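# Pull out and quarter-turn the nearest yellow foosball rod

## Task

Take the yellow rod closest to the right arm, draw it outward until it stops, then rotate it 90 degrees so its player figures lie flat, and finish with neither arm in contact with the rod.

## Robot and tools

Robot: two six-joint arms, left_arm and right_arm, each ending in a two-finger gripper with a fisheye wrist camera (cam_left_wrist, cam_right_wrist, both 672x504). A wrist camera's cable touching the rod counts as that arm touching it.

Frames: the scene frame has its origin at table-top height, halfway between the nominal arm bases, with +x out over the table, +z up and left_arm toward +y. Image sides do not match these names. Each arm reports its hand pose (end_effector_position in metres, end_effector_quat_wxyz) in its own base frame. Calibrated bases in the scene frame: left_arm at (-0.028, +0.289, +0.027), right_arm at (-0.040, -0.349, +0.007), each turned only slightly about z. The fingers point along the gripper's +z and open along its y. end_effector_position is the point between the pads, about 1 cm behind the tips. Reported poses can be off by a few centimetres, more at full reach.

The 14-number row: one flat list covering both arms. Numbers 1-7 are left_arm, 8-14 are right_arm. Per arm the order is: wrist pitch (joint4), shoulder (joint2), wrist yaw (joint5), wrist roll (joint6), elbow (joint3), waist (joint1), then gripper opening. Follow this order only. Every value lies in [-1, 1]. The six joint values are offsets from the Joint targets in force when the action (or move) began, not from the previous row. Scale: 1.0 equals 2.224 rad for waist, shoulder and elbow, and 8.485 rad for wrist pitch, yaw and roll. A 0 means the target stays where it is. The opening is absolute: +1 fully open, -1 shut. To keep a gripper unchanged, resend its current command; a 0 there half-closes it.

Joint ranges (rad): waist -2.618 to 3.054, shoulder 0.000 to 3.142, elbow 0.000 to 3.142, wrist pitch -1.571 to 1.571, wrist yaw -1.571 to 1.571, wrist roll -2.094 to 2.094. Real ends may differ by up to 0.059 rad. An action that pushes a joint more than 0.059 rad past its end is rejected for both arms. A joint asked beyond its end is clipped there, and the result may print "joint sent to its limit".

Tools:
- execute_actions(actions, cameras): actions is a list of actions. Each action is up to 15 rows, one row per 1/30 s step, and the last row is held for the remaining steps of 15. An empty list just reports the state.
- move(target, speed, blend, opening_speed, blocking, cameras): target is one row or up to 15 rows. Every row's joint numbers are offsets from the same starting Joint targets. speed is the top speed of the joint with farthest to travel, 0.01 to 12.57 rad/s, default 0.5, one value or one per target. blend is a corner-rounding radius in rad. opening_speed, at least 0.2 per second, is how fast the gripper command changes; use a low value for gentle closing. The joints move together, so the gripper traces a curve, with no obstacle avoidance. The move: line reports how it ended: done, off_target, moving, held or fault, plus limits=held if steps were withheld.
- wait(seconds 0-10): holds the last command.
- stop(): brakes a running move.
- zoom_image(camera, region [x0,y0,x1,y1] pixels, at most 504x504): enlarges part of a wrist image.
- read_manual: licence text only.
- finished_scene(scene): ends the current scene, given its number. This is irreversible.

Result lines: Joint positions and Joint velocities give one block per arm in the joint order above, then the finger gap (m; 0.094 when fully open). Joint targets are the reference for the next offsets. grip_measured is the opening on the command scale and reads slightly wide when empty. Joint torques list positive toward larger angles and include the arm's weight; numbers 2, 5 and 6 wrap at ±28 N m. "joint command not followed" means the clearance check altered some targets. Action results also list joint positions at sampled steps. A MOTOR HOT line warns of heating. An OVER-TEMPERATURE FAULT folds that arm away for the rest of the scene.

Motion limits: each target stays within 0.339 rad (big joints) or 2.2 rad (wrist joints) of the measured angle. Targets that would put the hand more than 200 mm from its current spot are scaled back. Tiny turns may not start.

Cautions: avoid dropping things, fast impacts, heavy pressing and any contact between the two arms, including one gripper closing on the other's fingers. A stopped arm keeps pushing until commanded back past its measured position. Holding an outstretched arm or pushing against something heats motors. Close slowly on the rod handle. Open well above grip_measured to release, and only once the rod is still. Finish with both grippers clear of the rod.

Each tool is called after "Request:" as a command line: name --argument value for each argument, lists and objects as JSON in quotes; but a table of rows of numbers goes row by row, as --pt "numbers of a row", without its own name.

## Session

Request:
execute_actions --actions '[]'

Scene clock: 0.00 s.
left_arm: end_effector_position=(+0.4127, +0.0165, +0.1264) grip_measured=+1.000 end_effector_quat_wxyz=(+0.618, -0.002, +0.786, +0.007) | right_arm: end_effector_position=(+0.3903, -0.0463, +0.1052) grip_measured=+1.000 end_effector_quat_wxyz=(+0.587, +0.098, +0.798, -0.097)
Joint names: [wrist pitch, shoulder, wrist yaw, wrist roll, elbow, waist]
Joint positions: left_arm=[0.901 1.55 0.039 0.018 0.411 0.054 0.094] | right_arm=[0.871 1.537 0.276 0.046 0.357 0.003 0.094]
Joint velocities: within noise
Joint torques (N m): no reading
Heat: left arm: 41 °C; right arm: 38 °C.
Joint targets: left_arm=[0.889 1.548 0.039 0.019 0.413 0.054] | right_arm=[0.861 1.534 0.277 0.048 0.360 0.003]
Tool commands: left_gripper/opening=+1.0 right_gripper/opening=+1.0
camera_calibration:
cam_left_wrist: T_world_to_cam=[[-0.0177666, -0.985889, 0.166453, -0.00796993], [-0.580802, -0.125334, -0.804339, 0.378982], [0.813851, -0.110967, -0.570379, -0.140833], [0, 0, 0, 1]] pos_world=[0.334589, 0.0240143, 0.225829]
cam_right_wrist: T_world_to_cam=[[-0.259, -0.939853, 0.222701, 0.0247898], [-0.669431, 0.00846419, -0.742826, 0.372487], [0.696262, -0.341475, -0.631359, -0.103415], [0, 0, 0, 1]] pos_world=[0.327779, -0.0151678, 0.20588]

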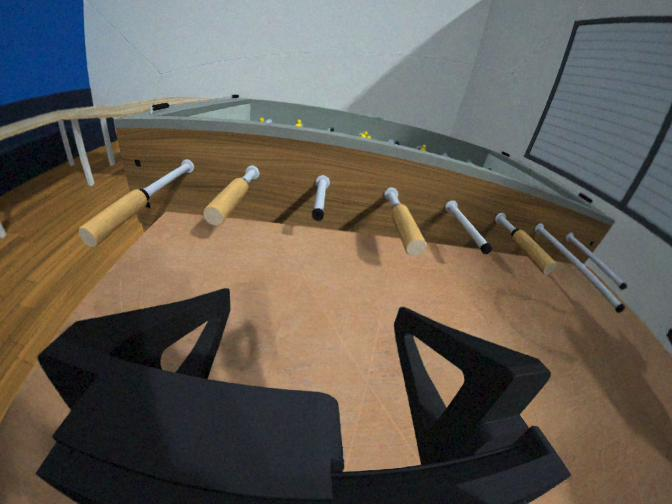

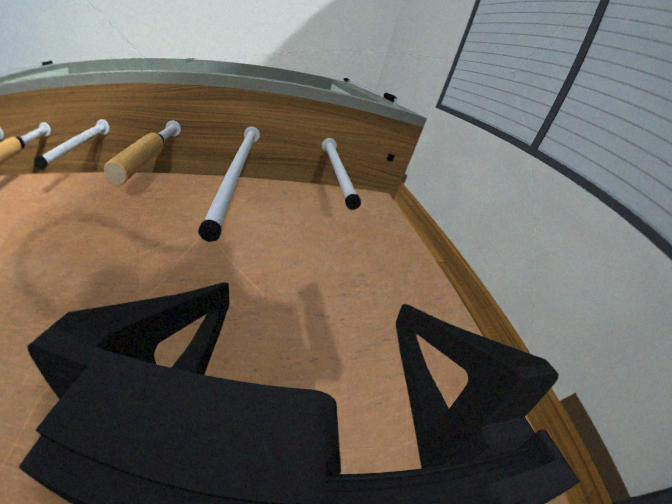

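Request:
move --pt "0 0 0 0 0 0 1 0.0458 0 0.0268 -0.1471 0 0.1960 0.15" --pt "0 0 0 0 0 0 1 0.0513 0.4234 0.0268 -0.1471 0.3844 0.1960 0.15" --cameras '["cam_right_wrist"]' --speed 0.9 --blend 0.1

Scene clock: 31.00 s.
left_arm: end_effector_position=(+0.4127, +0.0165, +0.1264) grip_measured=+1.000 end_effector_quat_wxyz=(+0.618, -0.002, +0.786, +0.007) | right_arm: end_effector_position=(+0.5644, +0.1665, +0.0704) grip_measured=+0.153 end_effector_quat_wxyz=(+0.570, -0.378, +0.595, -0.422)
Joint names: [wrist pitch, shoulder, wrist yaw, wrist roll, elbow, waist]
Joint positions: left_arm=[0.901 1.55 0.039 0.018 0.411 0.054 0.094] | right_arm=[1.272 2.46 0.503 -1.206 1.194 0.432 0.054]
Joint velocities: within noise
Joint torques (N m): left_arm=[1.85 -6.79 0 0.02 5.65 -0.09] | right_arm=[1.87 -9.98 0.06 0.06 6.22 0.68]
Heat: left arm: 41 °C; right arm: 40 °C.
Joint targets: left_arm=[0.889 1.548 0.039 0.019 0.413 0.054] | right_arm=[1.296 2.476 0.505 -1.200 1.215 0.439]
move: done
camera_calibration:
cam_right_wrist: T_world_to_cam=[[-0.0674883, -0.182991, 0.980795, -0.00985215], [-0.461015, -0.866081, -0.19331, 0.450681], [0.884822, -0.465208, -0.0259111, -0.302349], [0, 0, 0, 1]] pos_world=[0.474631, 0.247869, 0.08895]
Images, in order (width x height): cam_right_wrist 672x504.

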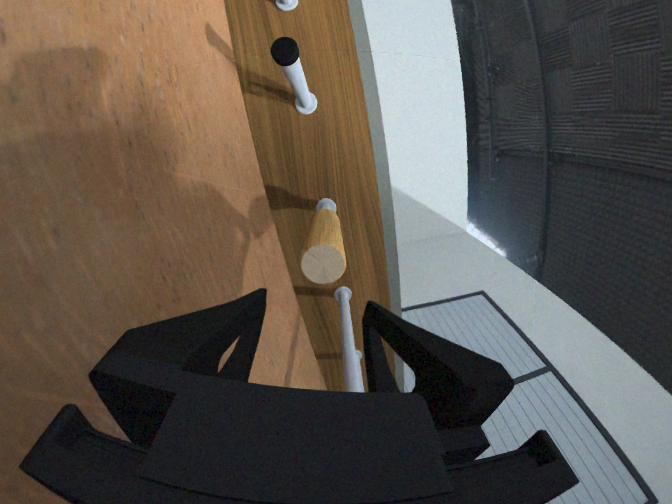

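Request:
move --pt "0 0 0 0 0 0 1 -0.0199 0.0399 -0.0068 0 0.0934 -0.0246 0.18" --pt "0 0 0 0 0 0 1 -0.0362 0.0863 -0.0114 0 0.2020 -0.0420 0.18" --cameras '["cam_right_wrist"]' --speed 0.35 --blend 0.03

Scene clock: 50.67 s.
left_arm: end_effector_position=(+0.4127, +0.0165, +0.1264) grip_measured=+1.000 end_effector_quat_wxyz=(+0.618, -0.002, +0.786, +0.007) | right_arm: end_effector_position=(+0.6508, +0.1631, +0.0721) grip_measured=+0.178 end_effector_quat_wxyz=(+0.568, -0.381, +0.596, -0.421)
Joint names: [wrist pitch, shoulder, wrist yaw, wrist roll, elbow, waist]
Joint positions: left_arm=[0.901 1.55 0.039 0.018 0.411 0.054 0.094] | right_arm=[1.001 2.639 0.422 -1.206 1.638 0.353 0.055]
Joint velocities: within noise
Joint torques (N m): left_arm=[1.86 -6.79 -0.02 0.02 5.67 -0.05] | right_arm=[1.59 -10.93 -0.09 0.06 7.79 -0.64]
Heat: left arm: 41 °C; right arm: 42 °C.
Joint targets: left_arm=[0.889 1.548 0.039 0.019 0.413 0.054] | right_arm=[0.989 2.668 0.408 -1.200 1.664 0.346]
move: done
camera_calibration:
cam_right_wrist: T_world_to_cam=[[-0.0618733, -0.180848, 0.981563, -0.0102763], [-0.459733, -0.867744, -0.188857, 0.487078], [0.885899, -0.462942, -0.0294514, -0.381118], [0, 0, 0, 1]] pos_world=[0.560922, 0.244365, 0.0908502]
Images, in order (width x height): cam_right_wrist 672x504.

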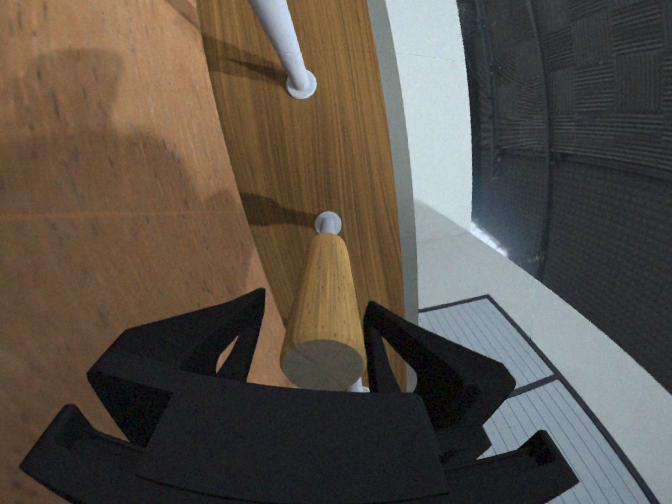

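Request:
move --pt "0 0 0 0 0 0 1 0 0 0 0 0 0 -0.6" --pt "0 0 0 0 0 0 1 0 0 0 0.1862 0 0 -0.6" --cameras '["cam_right_wrist"]' --opening_speed 0.8 --speed 1

Scene clock: 59.97 s.
left_arm: end_effector_position=(+0.4127, +0.0165, +0.1264) grip_measured=+1.000 end_effector_quat_wxyz=(+0.618, -0.002, +0.786, +0.007) | right_arm: end_effector_position=(+0.6515, +0.1640, +0.0750) grip_measured=-0.306 end_effector_quat_wxyz=(+0.703, +0.147, +0.688, +0.103)
Joint names: [wrist pitch, shoulder, wrist yaw, wrist roll, elbow, waist]
Joint positions: left_arm=[0.901 1.55 0.039 0.018 0.411 0.054 0.094] | right_arm=[1.006 2.639 0.418 0.352 1.642 0.353 0.033]
Joint velocities: within noise
Joint torques (N m): left_arm=[1.86 -6.76 0 0.01 5.65 -0.06] | right_arm=[1.52 -10.95 -0.07 0.3 7.53 -0.64]
Heat: left arm: 41 °C; right arm: 42 °C.
Joint targets: left_arm=[0.889 1.548 0.039 0.019 0.413 0.054] | right_arm=[0.989 2.668 0.408 0.379 1.664 0.346]
move: done
camera_calibration:
cam_right_wrist: T_world_to_cam=[[-0.111577, -0.978, -0.176254, 0.237083], [-0.37825, 0.205807, -0.902535, 0.313031], [0.918954, -0.034034, -0.392892, -0.445806], [0, 0, 0, 1]] pos_world=[0.554532, 0.15227, 0.149154]
Images, in order (width x height): cam_right_wrist 672x504.

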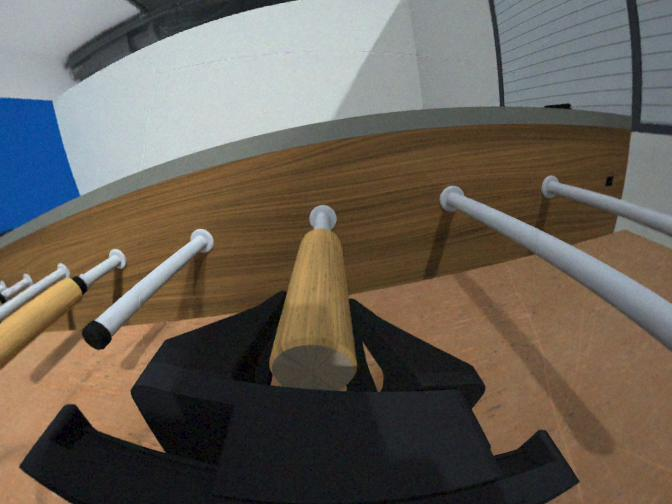

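Request:
move --pt "0 0 0 0 0 0 1 0.0199 -0.0746 0.0067 0 -0.1437 0.0274 -0.6" --pt "0 0 0 0 0 0 1 0.0376 -0.1201 0.0139 0 -0.2569 0.0549 -0.6" --pt "0 0 0 0 0 0 1 0.0406 -0.1709 0.0211 0 -0.3415 0.0823 -0.6" --pt "0 0 0 0 0 0 1 0.0409 -0.2181 0.0291 0 -0.4121 0.1129 -0.6" --cameras '["cam_right_wrist"]' --speed '[0.4,0.4,0.35,0.25]' --blend 0.03

Scene clock: 77.60 s.
left_arm: end_effector_position=(+0.4127, +0.0165, +0.1264) grip_measured=+1.000 end_effector_quat_wxyz=(+0.618, -0.002, +0.786, +0.007) | right_arm: end_effector_position=(+0.4789, +0.1781, +0.0703) grip_measured=-0.307 end_effector_quat_wxyz=(+0.666, +0.129, +0.729, +0.091)
Joint names: [wrist pitch, shoulder, wrist yaw, wrist roll, elbow, waist]
Joint positions: left_arm=[0.901 1.55 0.039 0.018 0.411 0.054 0.094] | right_arm=[1.282 2.235 0.585 0.375 0.837 0.548 0.033]
Joint velocities: within noise
Joint torques (N m): left_arm=[1.85 -6.82 0 0.01 5.67 -0.03] | right_arm=[2.15 -13.49 0.85 0.05 -2.67 4.42]
Heat: left arm: 40 °C; right arm: 43 °C.
Joint targets: left_arm=[0.889 1.548 0.039 0.019 0.413 0.054] | right_arm=[1.336 2.183 0.655 0.379 0.748 0.597]
move: off_target (right_arm); right_arm: the elbow is farthest, 0.090 rad from its target
camera_calibration:
cam_right_wrist: T_world_to_cam=[[-0.101071, -0.986824, -0.126346, 0.223711], [-0.47778, 0.159538, -0.863871, 0.293902], [0.872646, -0.026947, -0.487609, -0.261023], [0, 0, 0, 1]] pos_world=[0.390812, 0.166841, 0.154881]
Images, in order (width x height): cam_right_wrist 672x504.

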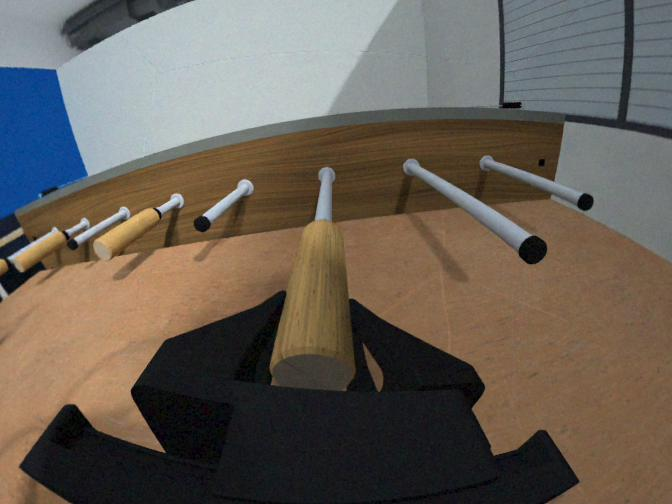

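Request:
move --pt "0 0 0 0 0 0 1 -0.0064 0.0234 -0.0083 0 0.04 -0.022 -0.6" --pt "0 0 0 0 0 0 1 -0.0064 0.0234 -0.0083 0 0.04 -0.022 0.6" --pt "0 0 0 0 0 0 1 -0.0136 -0.0841 0.0136 0 -0.0787 0.0504 0.6" --opening_speed 1.5 --cameras '["cam_right_wrist"]'

Scene clock: 91.37 s.
left_arm: end_effector_position=(+0.4127, +0.0165, +0.1264) grip_measured=+1.000 end_effector_quat_wxyz=(+0.618, -0.002, +0.786, +0.007) | right_arm: end_effector_position=(+0.4018, +0.1806, +0.0863) grip_measured=+0.598 end_effector_quat_wxyz=(+0.655, +0.118, +0.744, +0.058)
Joint names: [wrist pitch, shoulder, wrist yaw, wrist roll, elbow, waist]
Joint positions: left_arm=[0.901 1.55 0.039 0.018 0.411 0.054 0.094] | right_arm=[1.236 2.012 0.764 0.377 0.587 0.704 0.075]
Joint velocities: within noise
Joint torques (N m): left_arm=[1.86 -6.79 0 0 5.67 -0.03] | right_arm=[1.49 -8.58 0.15 0.03 2.7 0.51]
Heat: left arm: 40 °C; right arm: 44 °C.
Joint targets: left_arm=[0.889 1.548 0.039 0.019 0.413 0.054] | right_arm=[1.221 1.996 0.770 0.379 0.573 0.709]
move: done
camera_calibration:
cam_right_wrist: T_world_to_cam=[[-0.126439, -0.990216, -0.0590445, 0.225469], [-0.512107, 0.116135, -0.851034, 0.290916], [0.849564, -0.0773667, -0.52178, -0.164622], [0, 0, 0, 1]] pos_world=[0.317345, 0.176741, 0.174995]
Images, in order (width x height): cam_right_wrist 672x504.

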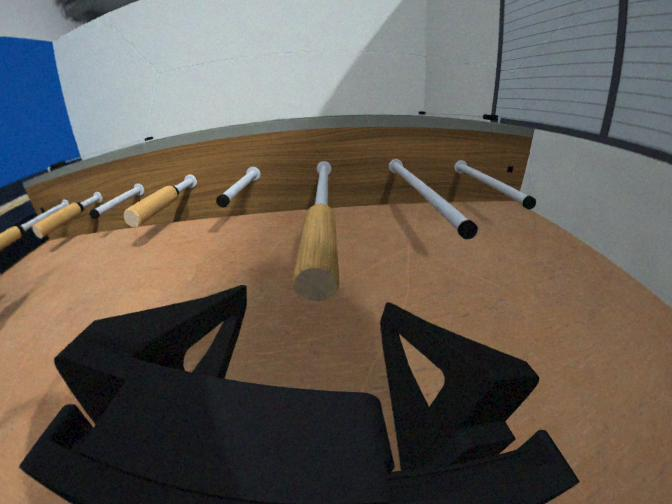

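Request:
finished_scene --scene 3

The scene is finished: the task was done.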